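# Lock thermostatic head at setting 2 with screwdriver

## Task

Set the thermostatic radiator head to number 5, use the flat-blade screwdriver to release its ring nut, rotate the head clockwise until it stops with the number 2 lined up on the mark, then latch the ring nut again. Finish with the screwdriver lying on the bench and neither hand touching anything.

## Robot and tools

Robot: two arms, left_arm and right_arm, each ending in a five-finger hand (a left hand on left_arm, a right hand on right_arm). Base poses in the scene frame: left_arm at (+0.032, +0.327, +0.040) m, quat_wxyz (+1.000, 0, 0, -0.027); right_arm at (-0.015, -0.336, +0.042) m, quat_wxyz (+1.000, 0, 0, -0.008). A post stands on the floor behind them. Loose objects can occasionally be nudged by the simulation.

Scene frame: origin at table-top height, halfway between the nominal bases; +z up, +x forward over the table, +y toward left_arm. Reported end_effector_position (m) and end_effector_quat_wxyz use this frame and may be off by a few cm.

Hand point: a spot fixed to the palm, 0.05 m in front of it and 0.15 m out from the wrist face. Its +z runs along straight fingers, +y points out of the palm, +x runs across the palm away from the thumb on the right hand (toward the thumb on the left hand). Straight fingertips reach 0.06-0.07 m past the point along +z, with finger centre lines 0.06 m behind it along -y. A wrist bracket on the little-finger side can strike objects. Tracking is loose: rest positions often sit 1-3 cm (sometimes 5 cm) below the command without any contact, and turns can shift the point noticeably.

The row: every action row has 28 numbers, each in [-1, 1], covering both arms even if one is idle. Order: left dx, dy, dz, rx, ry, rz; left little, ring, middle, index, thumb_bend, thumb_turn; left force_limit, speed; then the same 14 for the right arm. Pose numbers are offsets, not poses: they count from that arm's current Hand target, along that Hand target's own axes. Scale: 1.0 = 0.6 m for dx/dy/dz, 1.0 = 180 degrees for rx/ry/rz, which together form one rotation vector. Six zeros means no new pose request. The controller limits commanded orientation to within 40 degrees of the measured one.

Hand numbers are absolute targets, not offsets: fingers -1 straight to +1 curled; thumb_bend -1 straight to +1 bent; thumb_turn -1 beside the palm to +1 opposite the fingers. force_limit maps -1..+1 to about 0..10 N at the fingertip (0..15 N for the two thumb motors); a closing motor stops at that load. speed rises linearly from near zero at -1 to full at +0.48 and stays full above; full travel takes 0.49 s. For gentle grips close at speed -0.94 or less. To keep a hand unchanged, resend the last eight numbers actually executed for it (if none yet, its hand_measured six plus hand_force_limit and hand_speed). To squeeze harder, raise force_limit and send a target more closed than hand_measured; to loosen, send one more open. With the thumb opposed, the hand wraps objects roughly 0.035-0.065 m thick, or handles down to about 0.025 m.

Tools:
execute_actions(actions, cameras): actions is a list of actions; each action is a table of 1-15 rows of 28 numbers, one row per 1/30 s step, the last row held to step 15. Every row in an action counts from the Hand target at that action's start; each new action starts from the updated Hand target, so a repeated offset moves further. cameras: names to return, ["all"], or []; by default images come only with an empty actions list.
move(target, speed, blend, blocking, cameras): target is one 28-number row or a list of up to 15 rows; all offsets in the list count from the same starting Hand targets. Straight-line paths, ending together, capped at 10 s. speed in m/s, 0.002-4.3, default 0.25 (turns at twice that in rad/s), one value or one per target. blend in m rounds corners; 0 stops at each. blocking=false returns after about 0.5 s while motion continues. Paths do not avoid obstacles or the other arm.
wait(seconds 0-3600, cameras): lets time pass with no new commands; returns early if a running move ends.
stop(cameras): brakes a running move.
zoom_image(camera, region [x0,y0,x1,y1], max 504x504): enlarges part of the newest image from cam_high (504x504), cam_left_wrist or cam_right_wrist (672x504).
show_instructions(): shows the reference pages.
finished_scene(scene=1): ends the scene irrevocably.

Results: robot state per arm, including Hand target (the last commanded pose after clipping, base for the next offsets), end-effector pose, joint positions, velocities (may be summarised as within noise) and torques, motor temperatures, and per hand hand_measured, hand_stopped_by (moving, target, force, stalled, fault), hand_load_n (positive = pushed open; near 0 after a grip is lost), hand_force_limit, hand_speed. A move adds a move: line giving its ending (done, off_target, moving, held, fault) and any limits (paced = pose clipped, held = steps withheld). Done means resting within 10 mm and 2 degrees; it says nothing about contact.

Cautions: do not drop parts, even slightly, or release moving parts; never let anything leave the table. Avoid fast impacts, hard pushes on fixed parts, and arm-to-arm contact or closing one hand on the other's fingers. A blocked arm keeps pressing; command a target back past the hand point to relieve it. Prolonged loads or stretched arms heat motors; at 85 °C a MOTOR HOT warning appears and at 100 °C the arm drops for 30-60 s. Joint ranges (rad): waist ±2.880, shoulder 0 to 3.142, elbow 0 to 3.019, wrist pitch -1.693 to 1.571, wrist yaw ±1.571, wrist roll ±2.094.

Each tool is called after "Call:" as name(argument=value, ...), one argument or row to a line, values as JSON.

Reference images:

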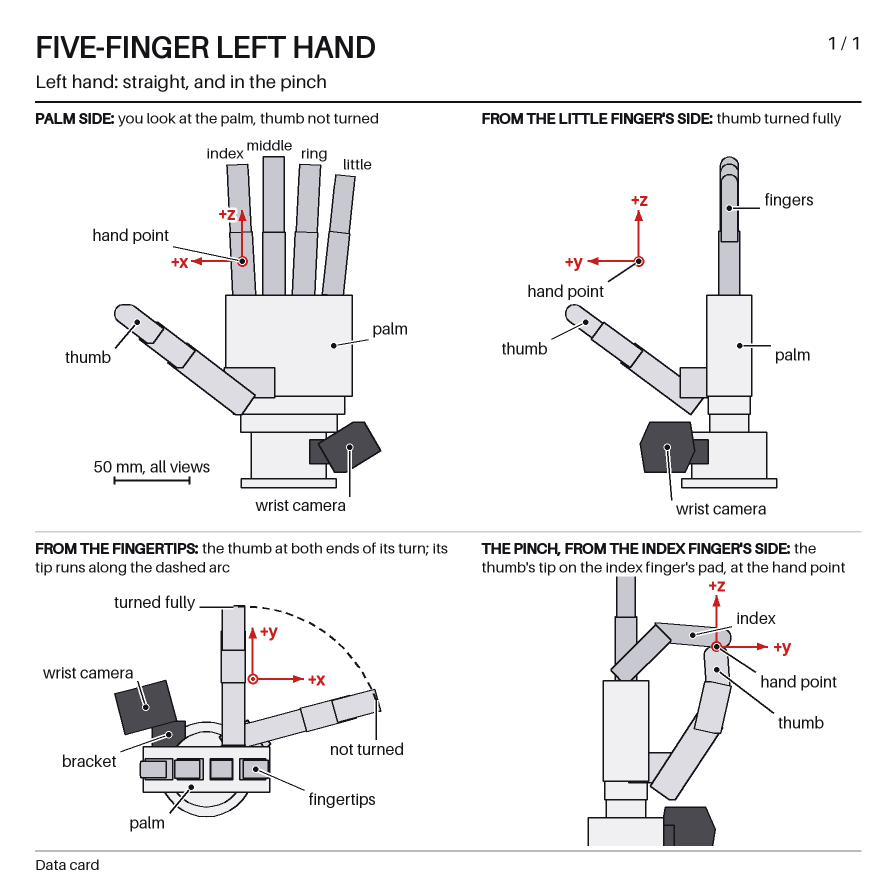

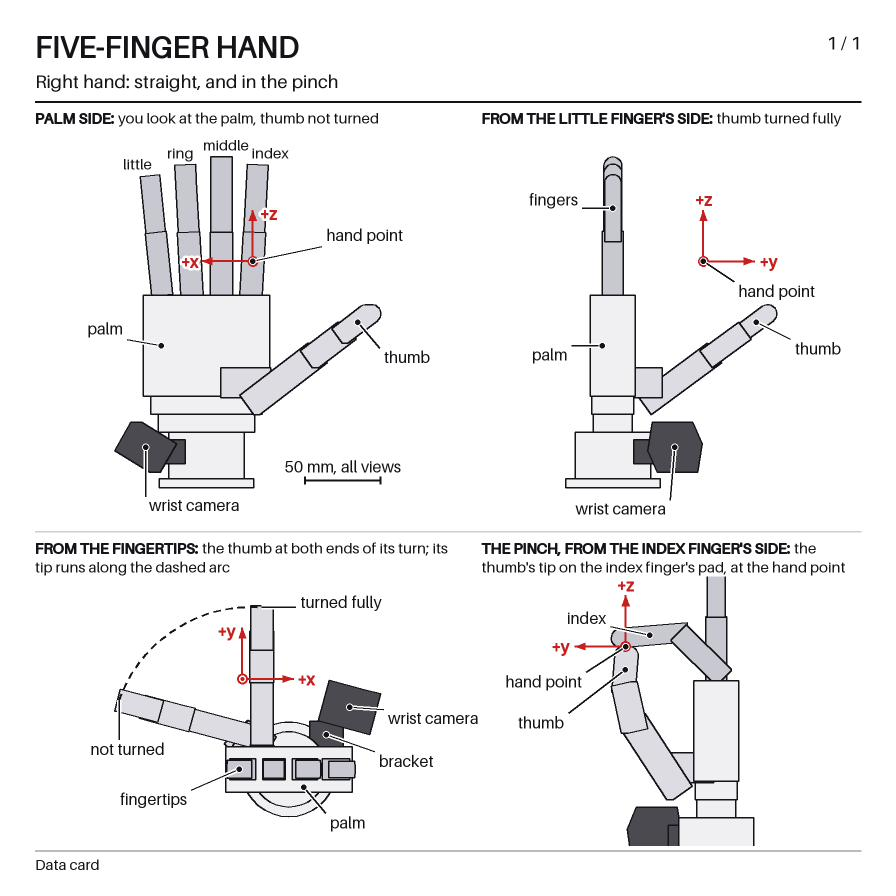

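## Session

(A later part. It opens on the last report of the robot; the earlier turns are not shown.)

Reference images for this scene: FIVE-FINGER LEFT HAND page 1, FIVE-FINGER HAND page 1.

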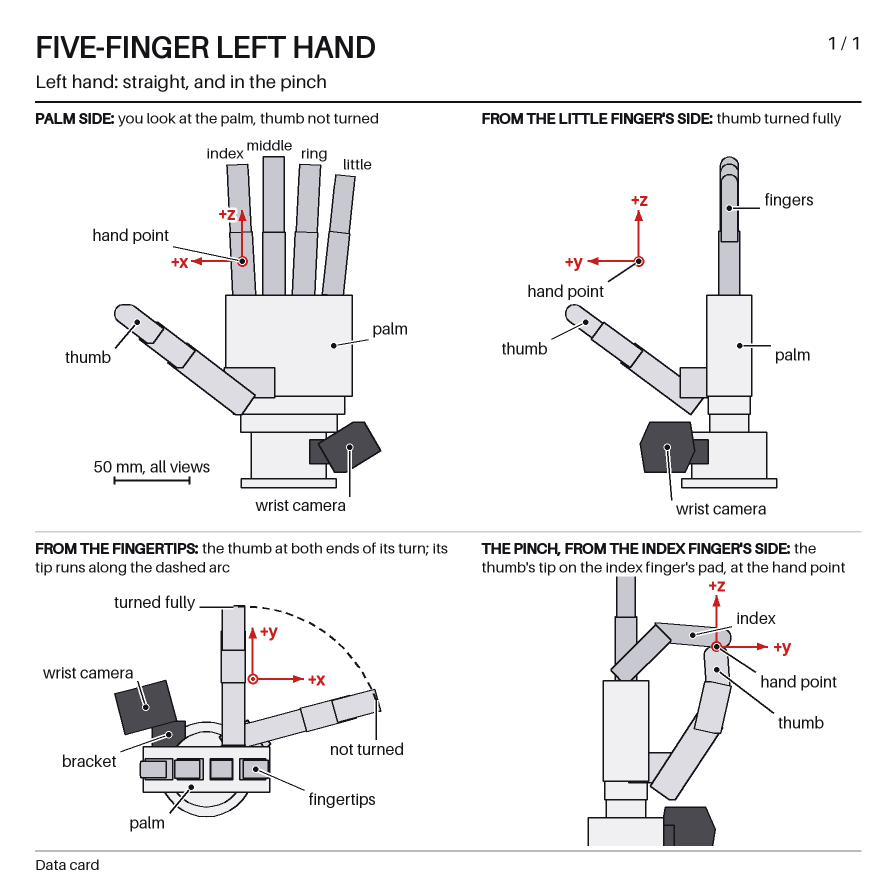

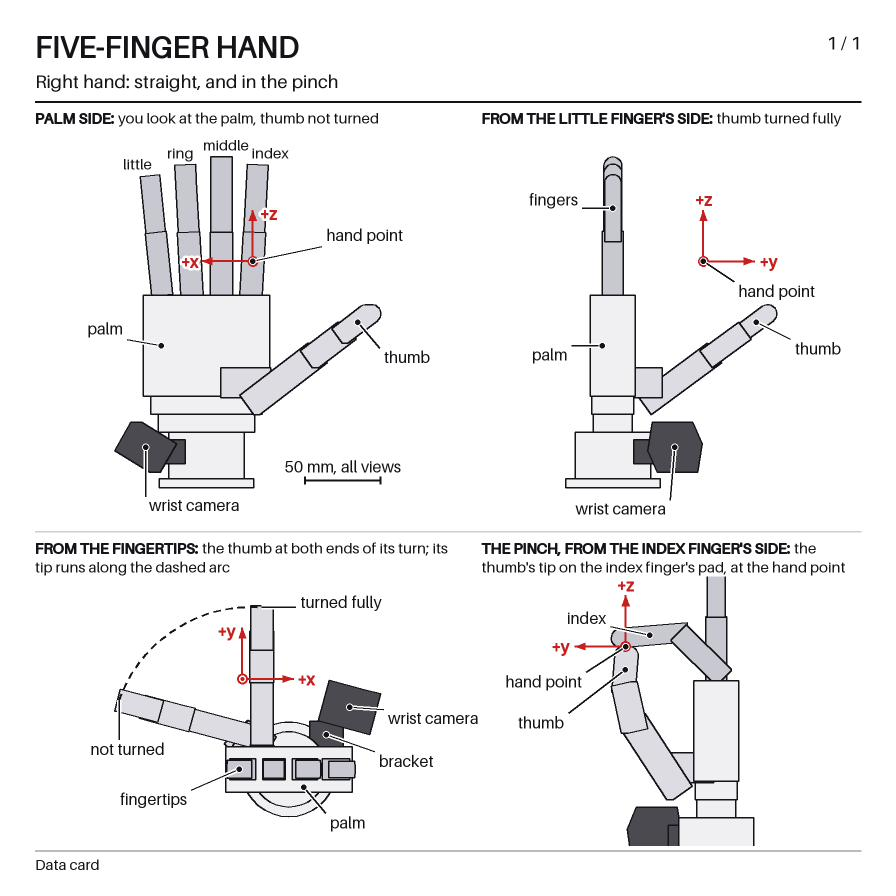

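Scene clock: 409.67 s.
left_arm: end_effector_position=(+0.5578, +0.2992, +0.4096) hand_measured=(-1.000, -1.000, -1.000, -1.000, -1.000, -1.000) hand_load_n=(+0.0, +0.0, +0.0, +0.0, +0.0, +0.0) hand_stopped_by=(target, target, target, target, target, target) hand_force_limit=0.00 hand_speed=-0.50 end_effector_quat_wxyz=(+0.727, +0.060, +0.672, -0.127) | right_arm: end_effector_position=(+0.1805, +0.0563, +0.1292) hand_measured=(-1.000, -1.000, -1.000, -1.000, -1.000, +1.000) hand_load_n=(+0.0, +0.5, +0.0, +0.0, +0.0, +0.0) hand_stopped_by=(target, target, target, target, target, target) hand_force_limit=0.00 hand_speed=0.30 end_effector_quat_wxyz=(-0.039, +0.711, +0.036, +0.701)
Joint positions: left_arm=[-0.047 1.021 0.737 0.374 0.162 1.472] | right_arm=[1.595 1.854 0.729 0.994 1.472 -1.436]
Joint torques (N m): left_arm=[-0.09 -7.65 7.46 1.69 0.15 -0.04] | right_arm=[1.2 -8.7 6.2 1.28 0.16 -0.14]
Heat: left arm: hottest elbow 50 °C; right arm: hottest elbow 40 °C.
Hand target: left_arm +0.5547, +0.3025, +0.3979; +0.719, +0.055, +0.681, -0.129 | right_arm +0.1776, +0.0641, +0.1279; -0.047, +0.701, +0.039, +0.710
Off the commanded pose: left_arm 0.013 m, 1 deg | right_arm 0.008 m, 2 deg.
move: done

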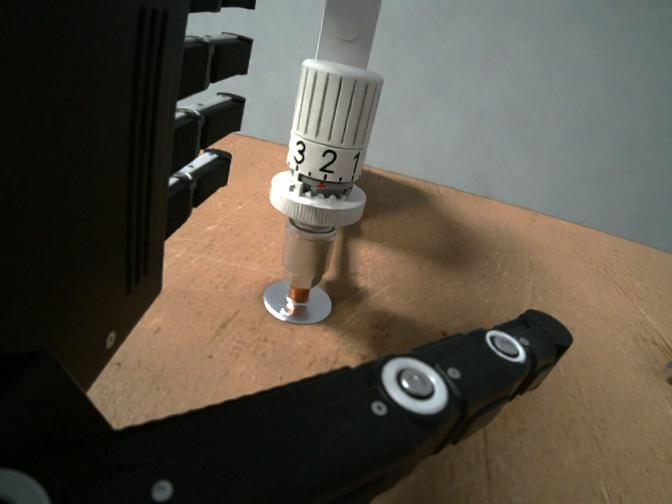

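Call:
move(
  target=[0,0,0,0,0,0,-1,-1,-1,-1,-1,-1,0,-0.5, 0,0,0.15,0,0,0,-1,-1,-1,-1,-1,1,0.0,0.3],
  speed=0.12,
  cameras=["cam_right_wrist"],
)

Call:
zoom_image(
  camera="cam_right_wrist",
  region=[220, 180, 420, 330],
)

Scene clock: 411.50 s.
left_arm: end_effector_position=(+0.5578, +0.2992, +0.4096) hand_measured=(-1.000, -1.000, -1.000, -1.000, -1.000, -1.000) hand_load_n=(+0.0, +0.0, +0.0, +0.0, +0.0, +0.0) hand_stopped_by=(target, target, target, target, target, target) hand_force_limit=0.00 hand_speed=-0.50 end_effector_quat_wxyz=(+0.727, +0.060, +0.672, -0.127) | right_arm: end_effector_position=(+0.2628, +0.0632, +0.1262) hand_measured=(-1.000, -1.000, -1.000, -1.000, -1.000, +1.000) hand_load_n=(+0.0, +0.0, +0.0, +0.0, +0.0, +0.5) hand_stopped_by=(target, target, target, target, target, target) hand_force_limit=0.00 hand_speed=0.30 end_effector_quat_wxyz=(-0.039, +0.705, +0.047, +0.707)
Joint positions: left_arm=[-0.047 1.021 0.737 0.374 0.162 1.472] | right_arm=[1.41 1.92 0.761 1.168 1.273 -1.592]
Joint torques (N m): left_arm=[-0.09 -7.71 7.42 1.68 0.15 -0.04] | right_arm=[0.09 -9.82 7.45 1.55 -0.03 -0.15]
Heat: left arm: hottest elbow 50 °C; right arm: hottest elbow 40 °C.
Hand target: left_arm +0.5547, +0.3025, +0.3979; +0.719, +0.055, +0.681, -0.129 | right_arm +0.2669, +0.0749, +0.1291; -0.047, +0.701, +0.039, +0.710
Off the commanded pose: left_arm 0.013 m, 1 deg | right_arm 0.013 m, 1 deg.
move: off_target (right_arm)

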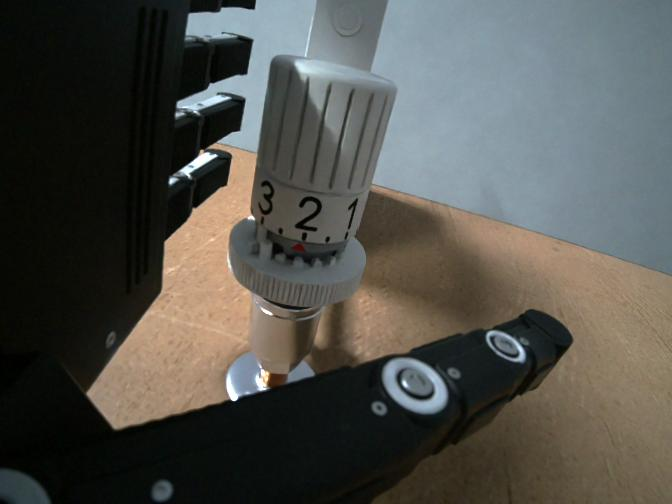

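Scaled by 2.520 from the camera's image (finer frame: 960x720).

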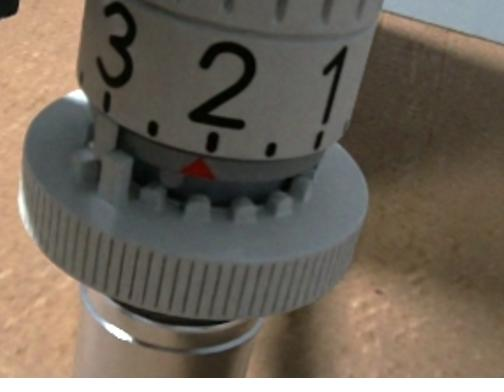

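Call:
zoom_image(
  camera="cam_right_wrist",
  region=[225, 205, 355, 305],
)

Scaled by 3.877 from the camera's image (finer frame: 960x720).

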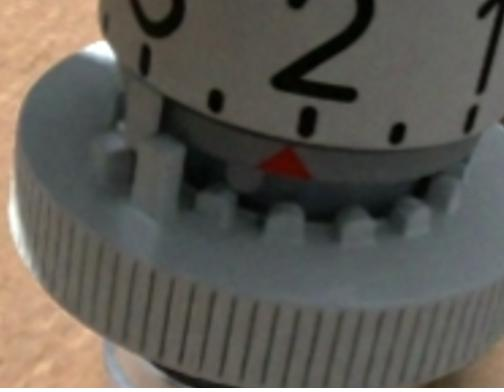

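Call:
move(
  target=[0,0,0,0,0,0,-1,-1,-1,-1,-1,-1,0,-0.5, -0.0602,-0.0133,0,0,0,0,-1,-1,-1,-1,-1,1,0.0,0.3],
  speed=0.08,
  cameras=["cam_right_wrist"],
)

Call:
zoom_image(
  camera="cam_right_wrist",
  region=[180, 80, 380, 230],
)

Scene clock: 413.90 s.
left_arm: end_effector_position=(+0.5578, +0.2992, +0.4096) hand_measured=(-1.000, -1.000, -1.000, -1.000, -1.000, -1.000) hand_load_n=(+0.0, +0.0, +0.0, +0.0, +0.0, +0.0) hand_stopped_by=(target, target, target, target, target, target) hand_force_limit=0.00 hand_speed=-0.50 end_effector_quat_wxyz=(+0.727, +0.060, +0.672, -0.127) | right_arm: end_effector_position=(+0.2645, +0.0728, +0.0916) hand_measured=(-1.000, -1.000, -1.000, -1.000, -1.000, +1.000) hand_load_n=(+0.0, +0.0, +0.0, +0.0, +0.0, +0.0) hand_stopped_by=(target, target, target, target, target, target) hand_force_limit=0.00 hand_speed=0.30 end_effector_quat_wxyz=(-0.040, +0.704, +0.046, +0.707)
Joint positions: left_arm=[-0.047 1.021 0.737 0.374 0.162 1.472] | right_arm=[1.41 2.034 0.8 1.248 1.273 -1.594]
Joint torques (N m): left_arm=[-0.21 -7.59 7.41 1.73 0.16 -0.04] | right_arm=[0.73 -10.29 6.71 1.18 0.11 -0.15]
Heat: left arm: hottest elbow 50 °C; right arm: hottest elbow 40 °C.
Hand target: left_arm +0.5547, +0.3025, +0.3979; +0.719, +0.055, +0.681, -0.129 | right_arm +0.2663, +0.0833, +0.0931; -0.047, +0.701, +0.039, +0.710
Off the commanded pose: left_arm 0.013 m, 1 deg | right_arm 0.011 m, 1 deg.
move: off_target (right_arm)

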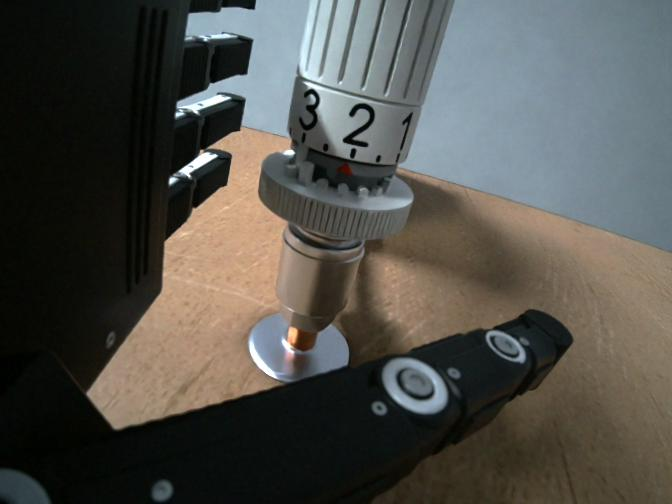

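Scaled by 2.520 from the camera's image (finer frame: 960x720).

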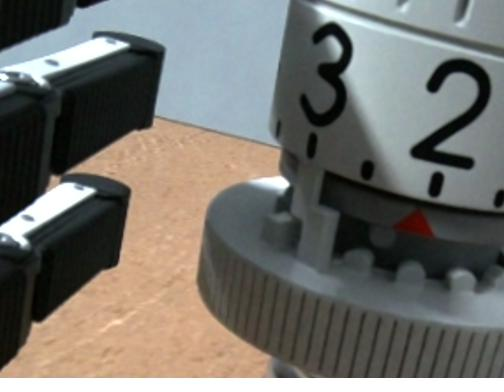

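Call:
move(
  target=[0,0,0,0,0,0,-1,-1,-1,-1,-1,-1,0,-0.5, 0,0.043,0,0,0,0,-1,-1,-1,-1,-1,1,0.0,0.3],
  speed=0.05,
  cameras=["cam_right_wrist"],
)

Call:
zoom_image(
  camera="cam_right_wrist",
  region=[220, 80, 420, 230],
)

Scene clock: 415.27 s.
left_arm: end_effector_position=(+0.5578, +0.2992, +0.4096) hand_measured=(-1.000, -1.000, -1.000, -1.000, -1.000, -1.000) hand_load_n=(+0.0, +0.0, +0.0, +0.0, +0.0, -0.5) hand_stopped_by=(target, target, target, target, target, target) hand_force_limit=0.00 hand_speed=-0.50 end_effector_quat_wxyz=(+0.727, +0.060, +0.672, -0.127) | right_arm: end_effector_position=(+0.2667, +0.0610, +0.0886) hand_measured=(-1.000, -1.000, -1.000, -1.000, -1.000, +1.000) hand_load_n=(+0.0, +0.0, +0.0, +0.0, +0.0, +0.5) hand_stopped_by=(target, target, target, target, target, target) hand_force_limit=0.00 hand_speed=0.30 end_effector_quat_wxyz=(-0.045, +0.703, +0.043, +0.709)
Joint positions: left_arm=[-0.047 1.021 0.737 0.374 0.162 1.472] | right_arm=[1.4 2.034 0.766 1.295 1.26 -1.594]
Joint torques (N m): left_arm=[-0.15 -7.71 7.41 1.68 0.15 -0.04] | right_arm=[-0.15 -11.99 3.18 1.35 -0.1 -0.14]
Heat: left arm: hottest elbow 50 °C; right arm: hottest elbow 40 °C.
Hand target: left_arm +0.5547, +0.3025, +0.3979; +0.719, +0.055, +0.681, -0.129 | right_arm +0.2694, +0.0577, +0.0929; -0.047, +0.701, +0.039, +0.710
Off the commanded pose: left_arm 0.013 m, 1 deg | right_arm 0.006 m, 1 deg.
move: done

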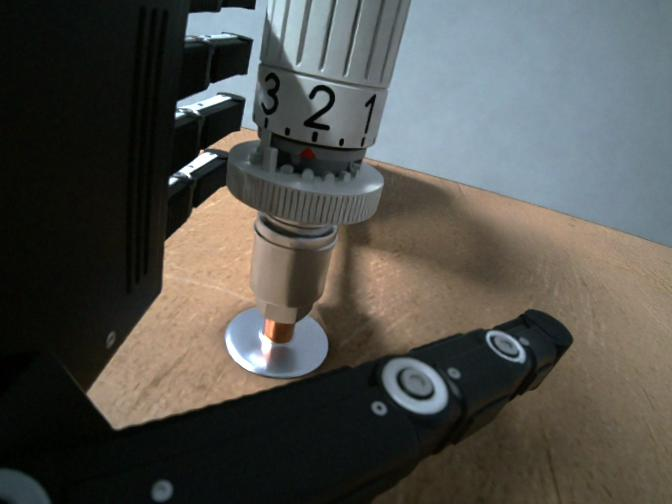

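Scaled by 2.520 from the camera's image (finer frame: 960x720).

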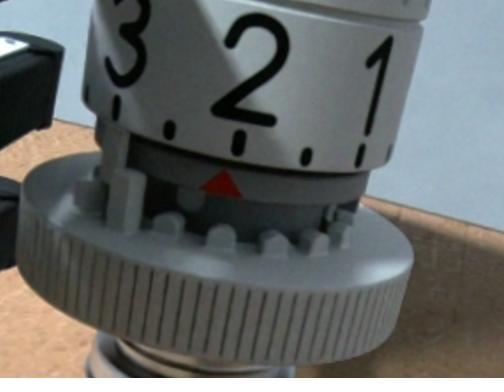

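Call:
move(
  target=[0,0,0,0,0,0,-1,-1,-1,-1,-1,-1,0,-0.5, 0.001,0.013,0,0,0,0,-1,-1,-1,-1,-1,1,0.0,0.3],
  speed=0.04,
  cameras=["cam_right_wrist"],
)

Call:
zoom_image(
  camera="cam_right_wrist",
  region=[220, 80, 420, 230],
)

Scene clock: 416.13 s.
left_arm: end_effector_position=(+0.5578, +0.2992, +0.4096) hand_measured=(-1.000, -1.000, -1.000, -1.000, -1.000, -1.000) hand_load_n=(+0.0, +0.0, +0.0, +0.0, +0.0, +0.0) hand_stopped_by=(target, target, target, target, target, target) hand_force_limit=0.00 hand_speed=-0.50 end_effector_quat_wxyz=(+0.727, +0.060, +0.672, -0.127) | right_arm: end_effector_position=(+0.2670, +0.0548, +0.0861) hand_measured=(-1.000, -1.000, -1.000, -1.000, -1.000, +1.000) hand_load_n=(+0.0, +0.0, +0.0, +0.0, +0.0, +0.5) hand_stopped_by=(target, target, target, target, target, target) hand_force_limit=0.00 hand_speed=0.30 end_effector_quat_wxyz=(-0.045, +0.703, +0.047, +0.708)
Joint positions: left_arm=[-0.047 1.021 0.737 0.374 0.162 1.472] | right_arm=[1.397 2.034 0.747 1.307 1.251 -1.594]
Joint torques (N m): left_arm=[-0.15 -7.65 7.45 1.68 0.15 -0.04] | right_arm=[-0.79 -12.57 2.81 1.55 0.12 -0.12]
Heat: left arm: hottest elbow 50 °C; right arm: hottest elbow 40 °C.
Hand target: left_arm +0.5547, +0.3025, +0.3979; +0.719, +0.055, +0.681, -0.129 | right_arm +0.2703, +0.0499, +0.0934; -0.047, +0.701, +0.039, +0.710
Off the commanded pose: left_arm 0.013 m, 1 deg | right_arm 0.009 m, 1 deg.
move: done

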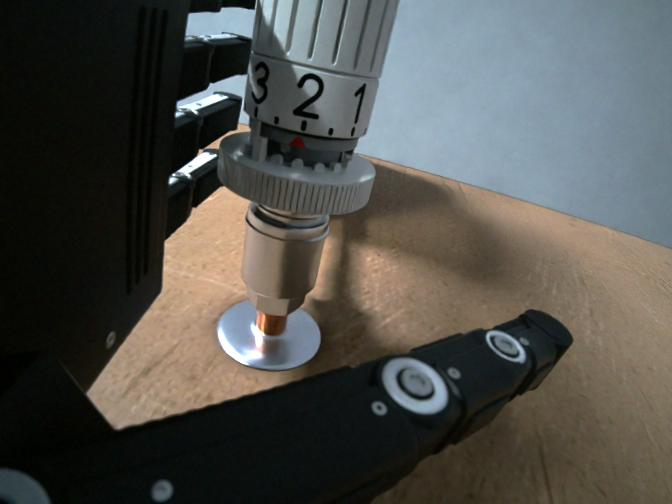

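Scaled by 2.520 from the camera's image (finer frame: 960x720).

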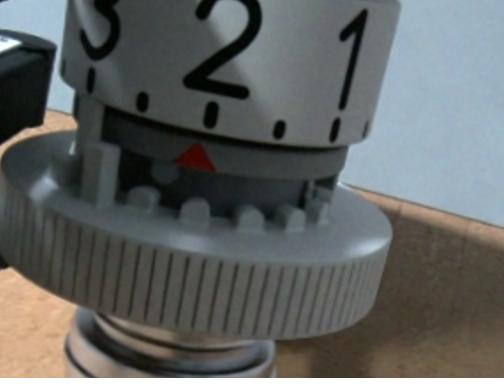

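Call:
move(
  target=[0,0,0,0,0,0,-1,-1,-1,-1,-1,-1,0,-0.5, 0,0,0.007,0,0,0,-1,-1,-1,-1,-1,1,0.0,0.3],
  speed=0.03,
  cameras=["cam_right_wrist"],
)

Call:
zoom_image(
  camera="cam_right_wrist",
  region=[220, 80, 420, 230],
)

Scene clock: 416.80 s.
left_arm: end_effector_position=(+0.5578, +0.2992, +0.4096) hand_measured=(-1.000, -1.000, -1.000, -1.000, -1.000, -1.000) hand_load_n=(+0.0, +0.0, +0.0, +0.0, +0.0, +0.0) hand_stopped_by=(target, target, target, target, target, target) hand_force_limit=0.00 hand_speed=-0.50 end_effector_quat_wxyz=(+0.727, +0.060, +0.672, -0.127) | right_arm: end_effector_position=(+0.2698, +0.0550, +0.0862) hand_measured=(-1.000, -1.000, -1.000, -1.000, -1.000, +1.000) hand_load_n=(+0.0, +0.0, +0.0, +0.0, +0.0, +0.5) hand_stopped_by=(target, target, target, target, target, target) hand_force_limit=0.00 hand_speed=0.30 end_effector_quat_wxyz=(-0.046, +0.703, +0.048, +0.708)
Joint positions: left_arm=[-0.047 1.021 0.737 0.374 0.162 1.472] | right_arm=[1.391 2.034 0.747 1.307 1.241 -1.594]
Joint torques (N m): left_arm=[-0.03 -7.71 7.41 1.73 0.15 -0.04] | right_arm=[0.09 -12.51 3.25 1.39 0.09 -0.16]
Heat: left arm: hottest elbow 50 °C; right arm: hottest elbow 40 °C.
Hand target: left_arm +0.5547, +0.3025, +0.3979; +0.719, +0.055, +0.681, -0.129 | right_arm +0.2745, +0.0505, +0.0934; -0.047, +0.701, +0.039, +0.710
Off the commanded pose: left_arm 0.013 m, 1 deg | right_arm 0.010 m, 1 deg.
move: done

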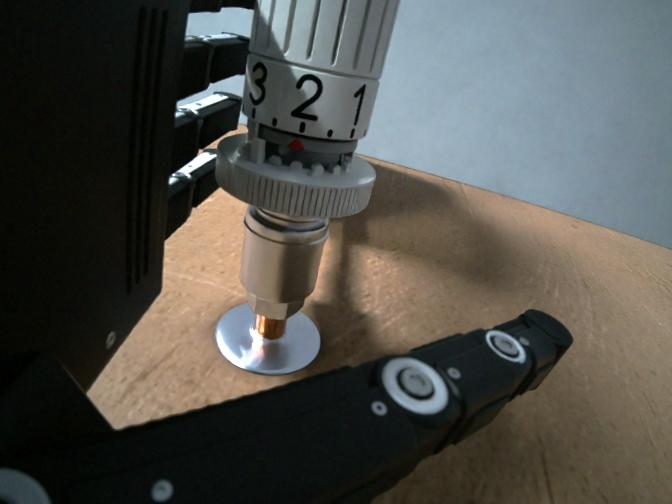

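Scaled by 2.520 from the camera's image (finer frame: 960x720).

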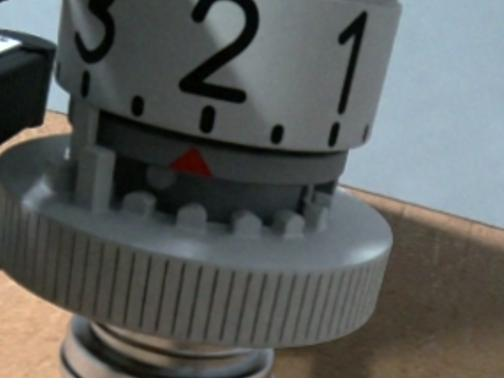

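Call:
move(
  target=[0,0,0,0,0,0,-1,-1,-1,-1,-1,-1,0,-0.5, 0,0.004,0.007,0,0,0,-1,-1,-1,-1,-1,1,0.0,0.3],
  speed=0.03,
  cameras=["cam_right_wrist"],
)

Call:
zoom_image(
  camera="cam_right_wrist",
  region=[220, 80, 420, 230],
)

Scene clock: 417.50 s.
left_arm: end_effector_position=(+0.5578, +0.2992, +0.4096) hand_measured=(-1.000, -1.000, -1.000, -1.000, -1.000, -1.000) hand_load_n=(+0.0, +0.0, +0.0, +0.0, +0.0, +0.0) hand_stopped_by=(target, target, target, target, target, target) hand_force_limit=0.00 hand_speed=-0.50 end_effector_quat_wxyz=(+0.727, +0.060, +0.672, -0.127) | right_arm: end_effector_position=(+0.2736, +0.0550, +0.0865) hand_measured=(-1.000, -1.000, -1.000, -1.000, -1.000, +1.000) hand_load_n=(+0.0, +0.5, +0.0, +0.0, +0.0, +0.0) hand_stopped_by=(target, target, target, target, target, target) hand_force_limit=0.00 hand_speed=0.30 end_effector_quat_wxyz=(-0.048, +0.703, +0.050, +0.708)
Joint positions: left_arm=[-0.047 1.021 0.737 0.374 0.162 1.472] | right_arm=[1.382 2.033 0.747 1.307 1.229 -1.594]
Joint torques (N m): left_arm=[-0.09 -7.65 7.42 1.66 0.15 -0.03] | right_arm=[-0.38 -12.04 2.89 1.54 0.16 -0.11]
Heat: left arm: hottest elbow 50 °C; right arm: hottest elbow 40 °C.
Hand target: left_arm +0.5547, +0.3025, +0.3979; +0.719, +0.055, +0.681, -0.129 | right_arm +0.2790, +0.0485, +0.0934; -0.047, +0.701, +0.039, +0.710
Off the commanded pose: left_arm 0.013 m, 1 deg | right_arm 0.011 m, 1 deg.
move: off_target (right_arm)

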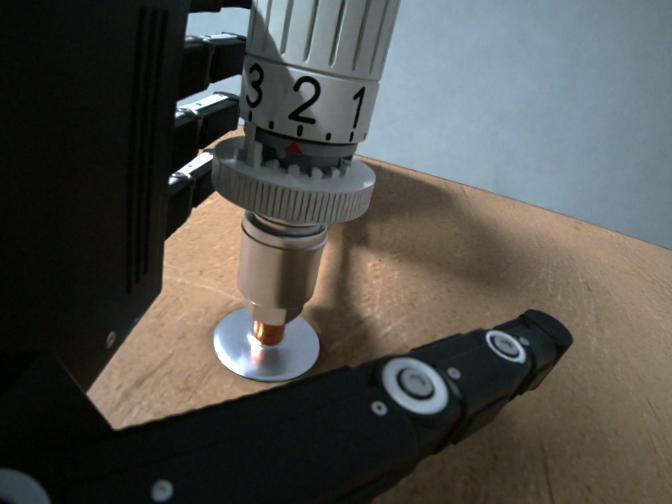

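Scaled by 2.520 from the camera's image (finer frame: 960x720).

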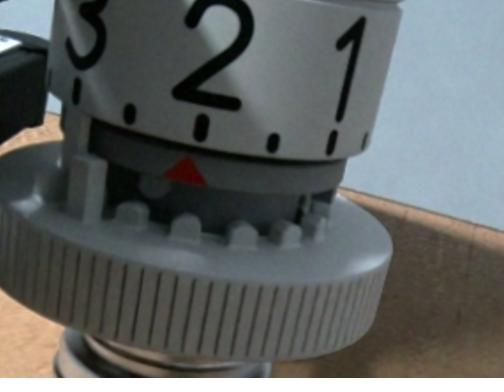

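Call:
move(
  target=[
    [0,0,0,0,0,0,-1,-1,-1,-1,-1,-1,0,-0.5, 0.004,0.013,0,0,0,0,-1,-1,-1,-1,-1,1,0.0,0.3],
    [0,0,0,0,0,0,-1,-1,-1,-1,-1,-1,0,-0.5, 0.004,0.013,0.01,0,0,0,-1,-1,-1,-1,-1,1,0.0,0.3],
  ],
  speed=0.03,
  cameras=["cam_right_wrist"],
)

Call:
zoom_image(
  camera="cam_right_wrist",
  region=[220, 80, 420, 230],
)

Scene clock: 419.07 s.
left_arm: end_effector_position=(+0.5578, +0.2992, +0.4096) hand_measured=(-1.000, -1.000, -1.000, -1.000, -1.000, -1.000) hand_load_n=(+0.0, +0.0, +0.0, +0.0, +0.0, +0.0) hand_stopped_by=(target, target, target, target, target, target) hand_force_limit=0.00 hand_speed=-0.50 end_effector_quat_wxyz=(+0.727, +0.060, +0.672, -0.127) | right_arm: end_effector_position=(+0.2768, +0.0536, +0.0887) hand_measured=(-1.000, -1.000, -1.000, -1.000, -1.000, +1.000) hand_load_n=(+0.0, +0.0, +0.0, +0.0, +0.0, +0.5) hand_stopped_by=(target, target, target, target, target, target) hand_force_limit=0.00 hand_speed=0.30 end_effector_quat_wxyz=(-0.054, +0.702, +0.057, +0.707)
Joint positions: left_arm=[-0.047 1.021 0.737 0.374 0.162 1.472] | right_arm=[1.374 2.022 0.733 1.308 1.201 -1.594]
Joint torques (N m): left_arm=[-0.09 -7.71 7.42 1.68 0.15 -0.04] | right_arm=[-1.2 -12.1 2.81 1.47 0.56 -0.11]
Heat: left arm: hottest elbow 50 °C; right arm: hottest elbow 39 °C.
Hand target: left_arm +0.5547, +0.3025, +0.3979; +0.719, +0.055, +0.681, -0.129 | right_arm +0.2858, +0.0415, +0.0958; -0.047, +0.701, +0.039, +0.710
Off the commanded pose: left_arm 0.013 m, 1 deg | right_arm 0.017 m, 2 deg.
move: off_target (right_arm)

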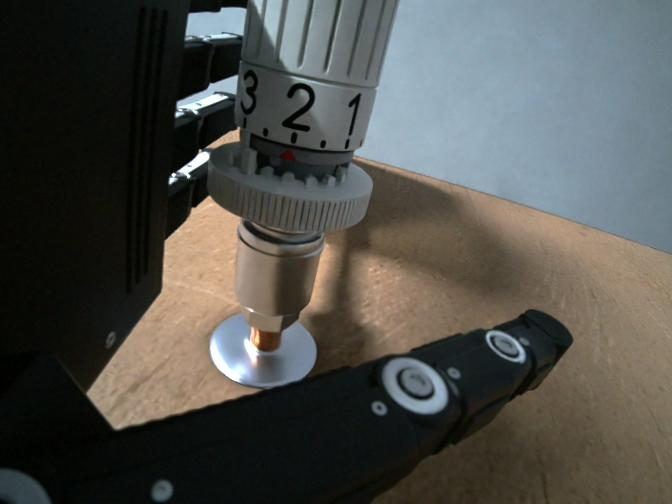

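Scaled by 2.520 from the camera's image (finer frame: 960x720).

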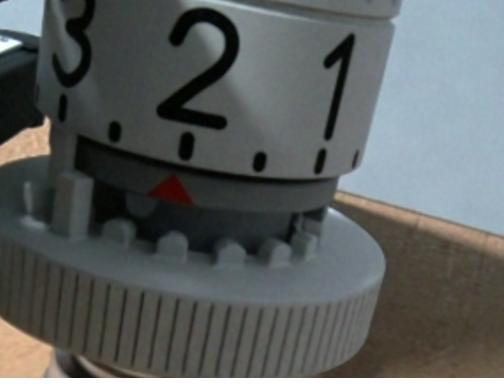

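Call:
move(
  target=[
    [0,0,0,0,0,0,-1,-1,-1,-1,-1,-1,0,-0.5, 0,-0.0733,0,0,0,0,-1,-1,-1,-1,-1,1,0.0,0.3],
    [0,0,0,0,0,0,-1,-1,-1,-1,-1,-1,0,-0.5, 0.0445,-0.074,-0.0097,0.0417,0,0,-1,-1,-1,-1,-1,1,0.0,0.3],
    [0,0,0,0,0,0,-1,-1,-1,-1,-1,-1,0,-0.5, 0.0445,-0.0725,0.079,0.0417,0,0,-1,-1,-1,-1,-1,1,0.0,0.3],
  ],
  speed=0.08,
  cameras=["all"],
)

Scene clock: 423.13 s.
left_arm: end_effector_position=(+0.5578, +0.2992, +0.4096) hand_measured=(-1.000, -1.000, -1.000, -1.000, -1.000, -1.000) hand_load_n=(+0.0, +0.0, +0.0, +0.0, +0.0, +0.0) hand_stopped_by=(target, target, target, target, target, target) hand_force_limit=0.00 hand_speed=-0.50 end_effector_quat_wxyz=(+0.727, +0.060, +0.672, -0.127) | right_arm: end_effector_position=(+0.3215, +0.0789, +0.1171) hand_measured=(-1.000, -1.000, -1.000, -1.000, -1.000, +1.000) hand_load_n=(+0.0, +0.0, +0.0, +0.0, +0.0, +0.5) hand_stopped_by=(target, target, target, target, target, target) hand_force_limit=0.00 hand_speed=0.30 end_effector_quat_wxyz=(-0.082, +0.700, +0.096, +0.703)
Joint positions: left_arm=[-0.047 1.021 0.737 0.374 0.162 1.472] | right_arm=[1.283 1.95 0.771 1.183 1.013 -1.595]
Joint torques (N m): left_arm=[-0.15 -7.71 7.43 1.72 0.16 -0.04] | right_arm=[0.15 -10.64 7.5 0.87 -0.07 -0.02]
Heat: left arm: hottest elbow 50 °C; right arm: hottest elbow 39 °C.
Hand target: left_arm +0.5547, +0.3025, +0.3979; +0.719, +0.055, +0.681, -0.129 | right_arm +0.3274, +0.0900, +0.1235; -0.092, +0.697, +0.086, +0.706
Off the commanded pose: left_arm 0.013 m, 1 deg | right_arm 0.014 m, 2 deg.
move: off_target (right_arm)

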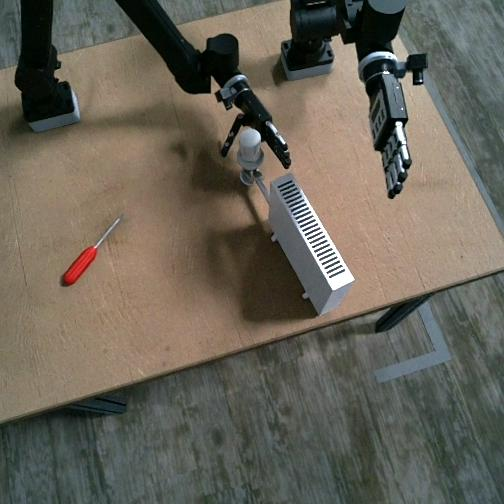

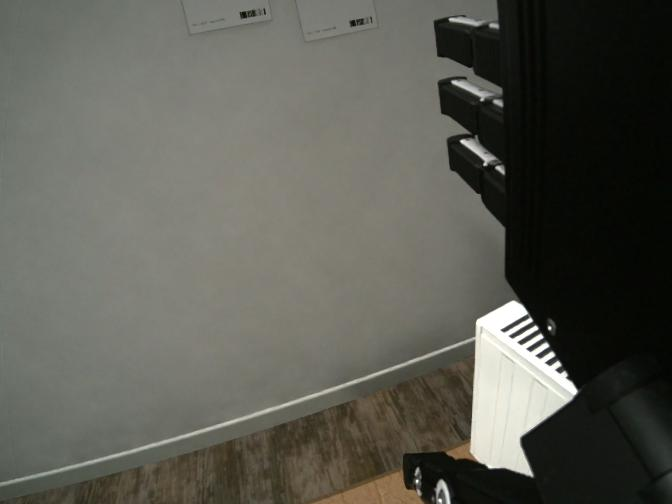

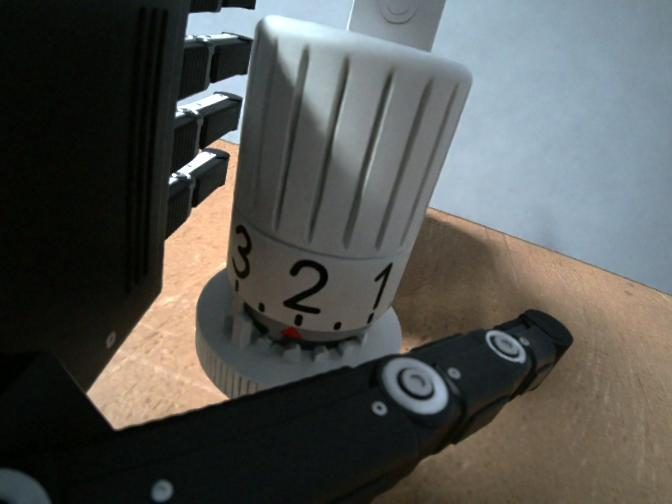

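Call:
move(
  target=[
    [0,0,0,0,0,0,-1,-1,-1,-1,-1,-1,0,-0.5, 0,0.0358,0.0167,0,0,0,-1,-1,-1,-1,-1,1,0.0,0.3],
    [0,0,0,0,0,0,-1,-1,-1,-1,-1,-1,0,-0.5, 0,0.0358,0.0167,0,0,0,-1,0.8,0.8,0.8,0.8,1,0.4,-0.8],
  ],
  speed=0.06,
  cameras=["cam_right_wrist"],
)

Scene clock: 426.97 s.
left_arm: end_effector_position=(+0.5578, +0.2992, +0.4096) hand_measured=(-1.000, -1.000, -1.000, -1.000, -1.000, -1.000) hand_load_n=(+0.0, +0.0, +0.0, +0.0, +0.0, +0.0) hand_stopped_by=(target, target, target, target, target, target) hand_force_limit=0.00 hand_speed=-0.50 end_effector_quat_wxyz=(+0.727, +0.060, +0.672, -0.127) | right_arm: end_effector_position=(+0.3409, +0.0713, +0.1177) hand_measured=(-1.000, +0.402, +0.344, +0.384, -0.322, +1.000) hand_load_n=(+0.0, +7.5, +12.0, +4.0, +12.5, +4.0) hand_stopped_by=(target, force, force, force, force, target) hand_force_limit=0.40 hand_speed=-0.80 end_effector_quat_wxyz=(-0.076, +0.699, +0.102, +0.704)
Joint positions: left_arm=[-0.047 1.021 0.737 0.374 0.162 1.472] | right_arm=[1.236 1.95 0.77 1.183 0.968 -1.611]
Joint torques (N m): left_arm=[-0.09 -7.71 7.43 1.7 0.16 -0.04] | right_arm=[0.09 -11.28 4.66 1.62 0 0.21]
Heat: left arm: hottest elbow 50 °C; right arm: hottest shoulder 39 °C.
Hand target: left_arm +0.5547, +0.3025, +0.3979; +0.719, +0.055, +0.681, -0.129 | right_arm +0.3425, +0.0718, +0.1235; -0.092, +0.697, +0.086, +0.706
Off the commanded pose: left_arm 0.013 m, 1 deg | right_arm 0.006 m, 3 deg.
move: off_target (right_arm)

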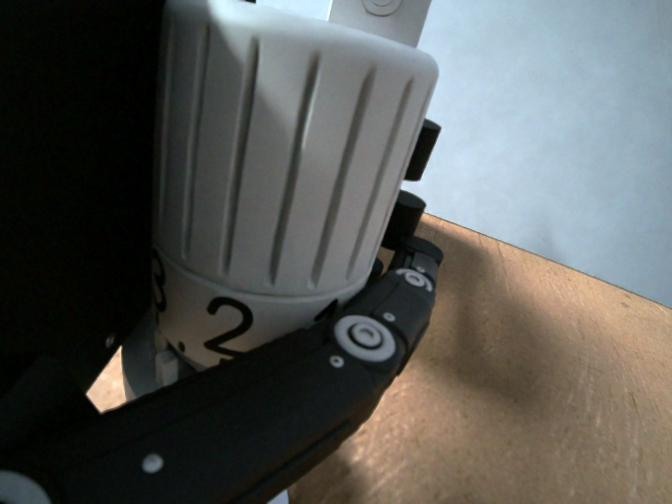

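Call:
move(
  target=[0,0,0,0,0,0,-1,-1,-1,-1,-1,-1,0,-0.5, 0,0.0048,-0.0042,-0.0389,0,0,-1,0.8,0.8,0.8,0.8,1,0.4,-0.8],
  speed=0.05,
  cameras=["cam_right_wrist"],
)

Scene clock: 428.80 s.
left_arm: end_effector_position=(+0.5578, +0.2992, +0.4096) hand_measured=(-1.000, -1.000, -1.000, -1.000, -1.000, -1.000) hand_load_n=(+0.0, +0.0, +0.0, +0.0, +0.0, +0.0) hand_stopped_by=(target, target, target, target, target, target) hand_force_limit=0.00 hand_speed=-0.50 end_effector_quat_wxyz=(+0.727, +0.060, +0.672, -0.127) | right_arm: end_effector_position=(+0.3404, +0.0662, +0.1176) hand_measured=(-1.000, +0.402, +0.344, +0.384, -0.322, +1.000) hand_load_n=(+0.0, +7.5, +12.0, +4.5, +12.0, +4.5) hand_stopped_by=(target, force, force, force, force, target) hand_force_limit=0.40 hand_speed=-0.80 end_effector_quat_wxyz=(-0.042, +0.703, +0.069, +0.706)
Joint positions: left_arm=[-0.047 1.021 0.737 0.374 0.162 1.472] | right_arm=[1.244 1.967 0.811 1.157 1.071 -1.611]
Joint torques (N m): left_arm=[-0.09 -7.77 7.42 1.72 0.15 -0.04] | right_arm=[0.85 -11.22 6.34 1.5 1.37 0.17]
Heat: left arm: hottest elbow 50 °C; right arm: hottest shoulder 39 °C.
Hand target: left_arm +0.5547, +0.3025, +0.3979; +0.719, +0.055, +0.681, -0.129 | right_arm +0.3407, +0.0684, +0.1235; -0.050, +0.701, +0.042, +0.710
Off the commanded pose: left_arm 0.013 m, 1 deg | right_arm 0.006 m, 3 deg.
move: off_target (right_arm)

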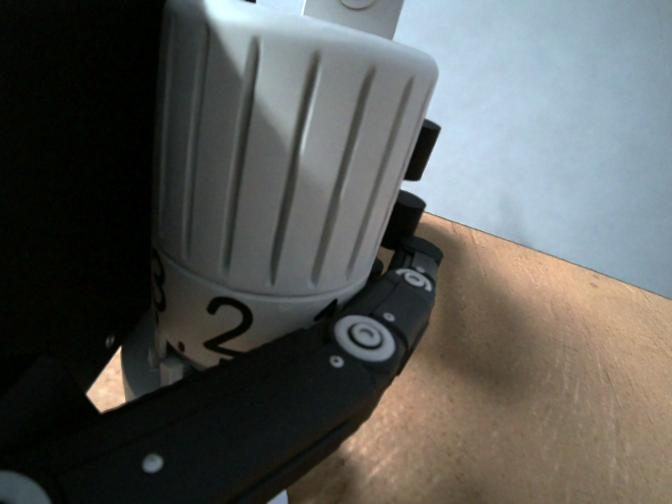

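Call:
move(
  target=[
    [0,0,0,0,0,0,-1,-1,-1,-1,-1,-1,0,-0.5, 0,0,0,0,0,0,-1,-1,-1,-1,-1,1,0.4,0.0],
    [0,0,0,0,0,0,-1,-1,-1,-1,-1,-1,0,-0.5, 0,-0.042,-0.0,0,0,0,-1,-1,-1,-1,-1,1,0.4,0.0],
    [0,0,0,0,0,0,-1,-1,-1,-1,-1,-1,0,-0.5, 0,-0.042,-0.09,0,0,0,-1,-1,-1,-1,-1,1,0.4,0.0],
  ],
  speed=0.08,
  cameras=["cam_right_wrist"],
)

Call:
zoom_image(
  camera="cam_right_wrist",
  region=[220, 180, 420, 330],
)

Scene clock: 431.87 s.
left_arm: end_effector_position=(+0.5578, +0.2992, +0.4096) hand_measured=(-1.000, -1.000, -1.000, -1.000, -1.000, -1.000) hand_load_n=(+0.0, +0.0, +0.0, +0.0, +0.0, +0.0) hand_stopped_by=(target, target, target, target, target, target) hand_force_limit=0.00 hand_speed=-0.50 end_effector_quat_wxyz=(+0.727, +0.060, +0.672, -0.127) | right_arm: end_effector_position=(+0.2865, +0.0876, +0.1198) hand_measured=(-1.000, -1.000, -1.000, -1.000, -1.000, +1.000) hand_load_n=(+0.0, +0.0, +0.0, +0.0, +0.0, +0.5) hand_stopped_by=(target, target, target, target, target, target) hand_force_limit=0.40 hand_speed=0.00 end_effector_quat_wxyz=(-0.044, +0.703, +0.047, +0.709)
Joint positions: left_arm=[-0.047 1.021 0.737 0.374 0.162 1.472] | right_arm=[1.37 1.977 0.842 1.16 1.225 -1.599]
Joint torques (N m): left_arm=[-0.03 -7.77 7.43 1.7 0.15 -0.04] | right_arm=[1.61 -12.63 4.53 1.4 0.27 -0.09]
Heat: left arm: hottest elbow 50 °C; right arm: hottest shoulder 39 °C.
Hand target: left_arm +0.5547, +0.3025, +0.3979; +0.719, +0.055, +0.681, -0.129 | right_arm +0.2839, +0.0863, +0.1230; -0.049, +0.701, +0.042, +0.710
Off the commanded pose: left_arm 0.013 m, 1 deg | right_arm 0.004 m, 1 deg.
move: done

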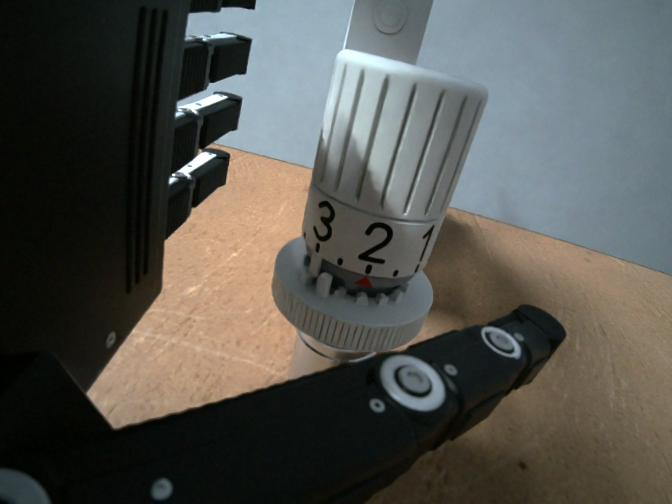

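Scaled by 2.520 from the camera's image (finer frame: 960x720).

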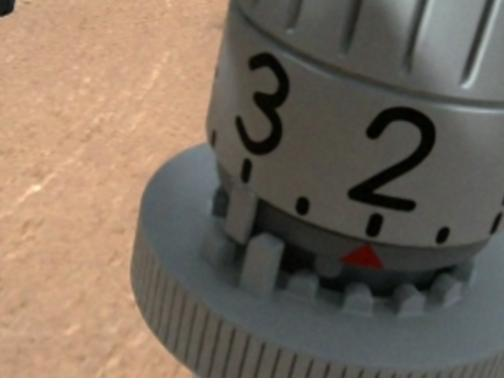

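Call:
move(
  target=[0,0,0,0,0,0,-1,-1,-1,-1,-1,-1,0,-0.5, 0.0083,0.0162,-0.0317,0,0,0,-1,-1,-1,-1,-1,1,0.4,0.0],
  speed=0.08,
  cameras=["cam_right_wrist"],
)

Call:
zoom_image(
  camera="cam_right_wrist",
  region=[225, 205, 355, 305],
)

Scene clock: 435.23 s.
left_arm: end_effector_position=(+0.5578, +0.2992, +0.4096) hand_measured=(-1.000, -1.000, -1.000, -1.000, -1.000, -1.000) hand_load_n=(+0.0, +0.0, +0.0, +0.0, +0.0, +0.0) hand_stopped_by=(target, target, target, target, target, target) hand_force_limit=0.00 hand_speed=-0.50 end_effector_quat_wxyz=(+0.727, +0.060, +0.672, -0.127) | right_arm: end_effector_position=(+0.2688, +0.0758, +0.1214) hand_measured=(-1.000, -1.000, -1.000, -1.000, -1.000, +1.000) hand_load_n=(+0.0, +0.0, +0.0, +0.0, +0.0, +0.5) hand_stopped_by=(target, target, target, target, target, target) hand_force_limit=0.40 hand_speed=0.00 end_effector_quat_wxyz=(-0.043, +0.703, +0.048, +0.708)
Joint positions: left_arm=[-0.047 1.021 0.737 0.374 0.162 1.472] | right_arm=[1.402 1.953 0.797 1.178 1.258 -1.599]
Joint torques (N m): left_arm=[-0.09 -7.65 7.45 1.66 0.15 -0.04] | right_arm=[0.67 -12.28 4.12 1.83 0.24 -0.12]
Heat: left arm: hottest elbow 50 °C; right arm: hottest shoulder 39 °C.
Hand target: left_arm +0.5547, +0.3025, +0.3979; +0.719, +0.055, +0.681, -0.129 | right_arm +0.2662, +0.0742, +0.1277; -0.050, +0.701, +0.042, +0.710
Off the commanded pose: left_arm 0.013 m, 1 deg | right_arm 0.007 m, 1 deg.
move: done

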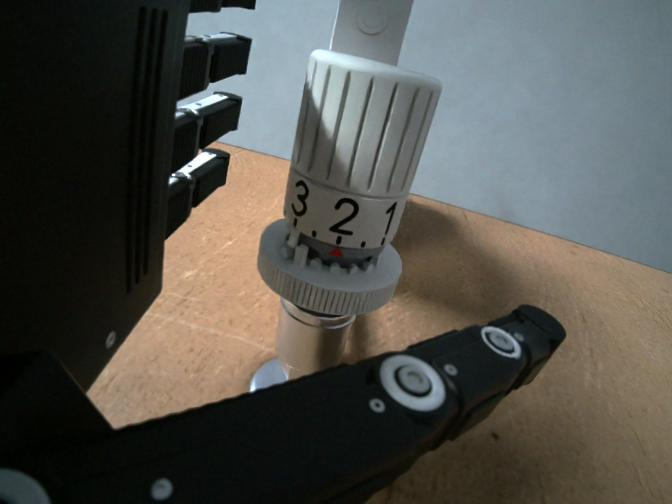

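Scaled by 3.877 from the camera's image (finer frame: 960x720).

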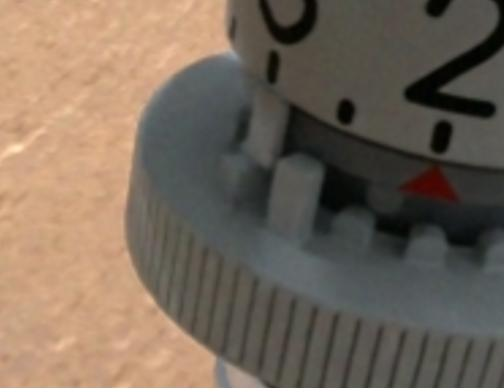

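Call:
move(
  target=[
    [0,0,0,0,0,0,-1,-1,-1,-1,-1,-1,0,-0.5, -0.058,-0.0133,0,0,0,0,-1,-1,-1,-1,-1,1,0.4,0.0],
    [0,0,0,0,0,0,-1,-1,-1,-1,-1,-1,0,-0.5, -0.058,0.041,0.002,0,0,0,-1,-1,-1,-1,-1,1,0.4,0.0],
  ],
  speed=0.06,
  cameras=["cam_right_wrist"],
)

Call:
zoom_image(
  camera="cam_right_wrist",
  region=[220, 80, 420, 230],
)

Scene clock: 437.70 s.
left_arm: end_effector_position=(+0.5578, +0.2992, +0.4096) hand_measured=(-1.000, -1.000, -1.000, -1.000, -1.000, -1.000) hand_load_n=(+0.0, +0.0, +0.0, +0.0, +0.0, +0.0) hand_stopped_by=(target, target, target, target, target, target) hand_force_limit=0.00 hand_speed=-0.50 end_effector_quat_wxyz=(+0.727, +0.060, +0.672, -0.127) | right_arm: end_effector_position=(+0.2677, +0.0546, +0.0862) hand_measured=(-1.000, -1.000, -1.000, -1.000, -1.000, +1.000) hand_load_n=(+0.0, +0.0, +0.0, +0.0, +0.0, +0.5) hand_stopped_by=(target, target, target, target, target, target) hand_force_limit=0.40 hand_speed=0.00 end_effector_quat_wxyz=(-0.046, +0.703, +0.052, +0.708)
Joint positions: left_arm=[-0.047 1.021 0.737 0.374 0.162 1.472] | right_arm=[1.395 2.033 0.743 1.31 1.242 -1.599]
Joint torques (N m): left_arm=[-0.15 -7.71 7.45 1.7 0.15 -0.04] | right_arm=[0.38 -11.93 3.17 1.43 0.01 -0.1]
Heat: left arm: hottest elbow 50 °C; right arm: hottest shoulder 39 °C.
Hand target: left_arm +0.5547, +0.3025, +0.3979; +0.719, +0.055, +0.681, -0.129 | right_arm +0.2710, +0.0504, +0.0927; -0.050, +0.701, +0.042, +0.710
Off the commanded pose: left_arm 0.013 m, 1 deg | right_arm 0.008 m, 1 deg.
move: done

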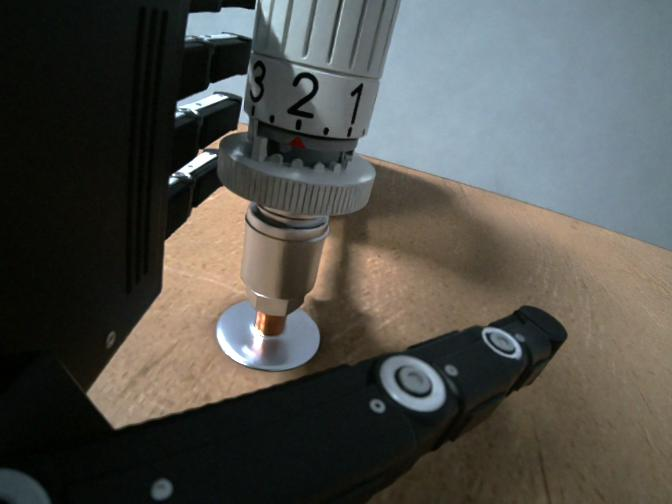

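Scaled by 2.520 from the camera's image (finer frame: 960x720).

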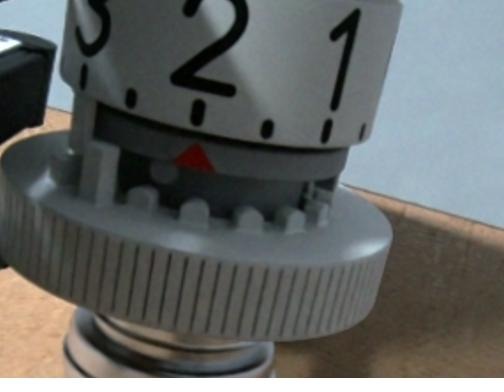

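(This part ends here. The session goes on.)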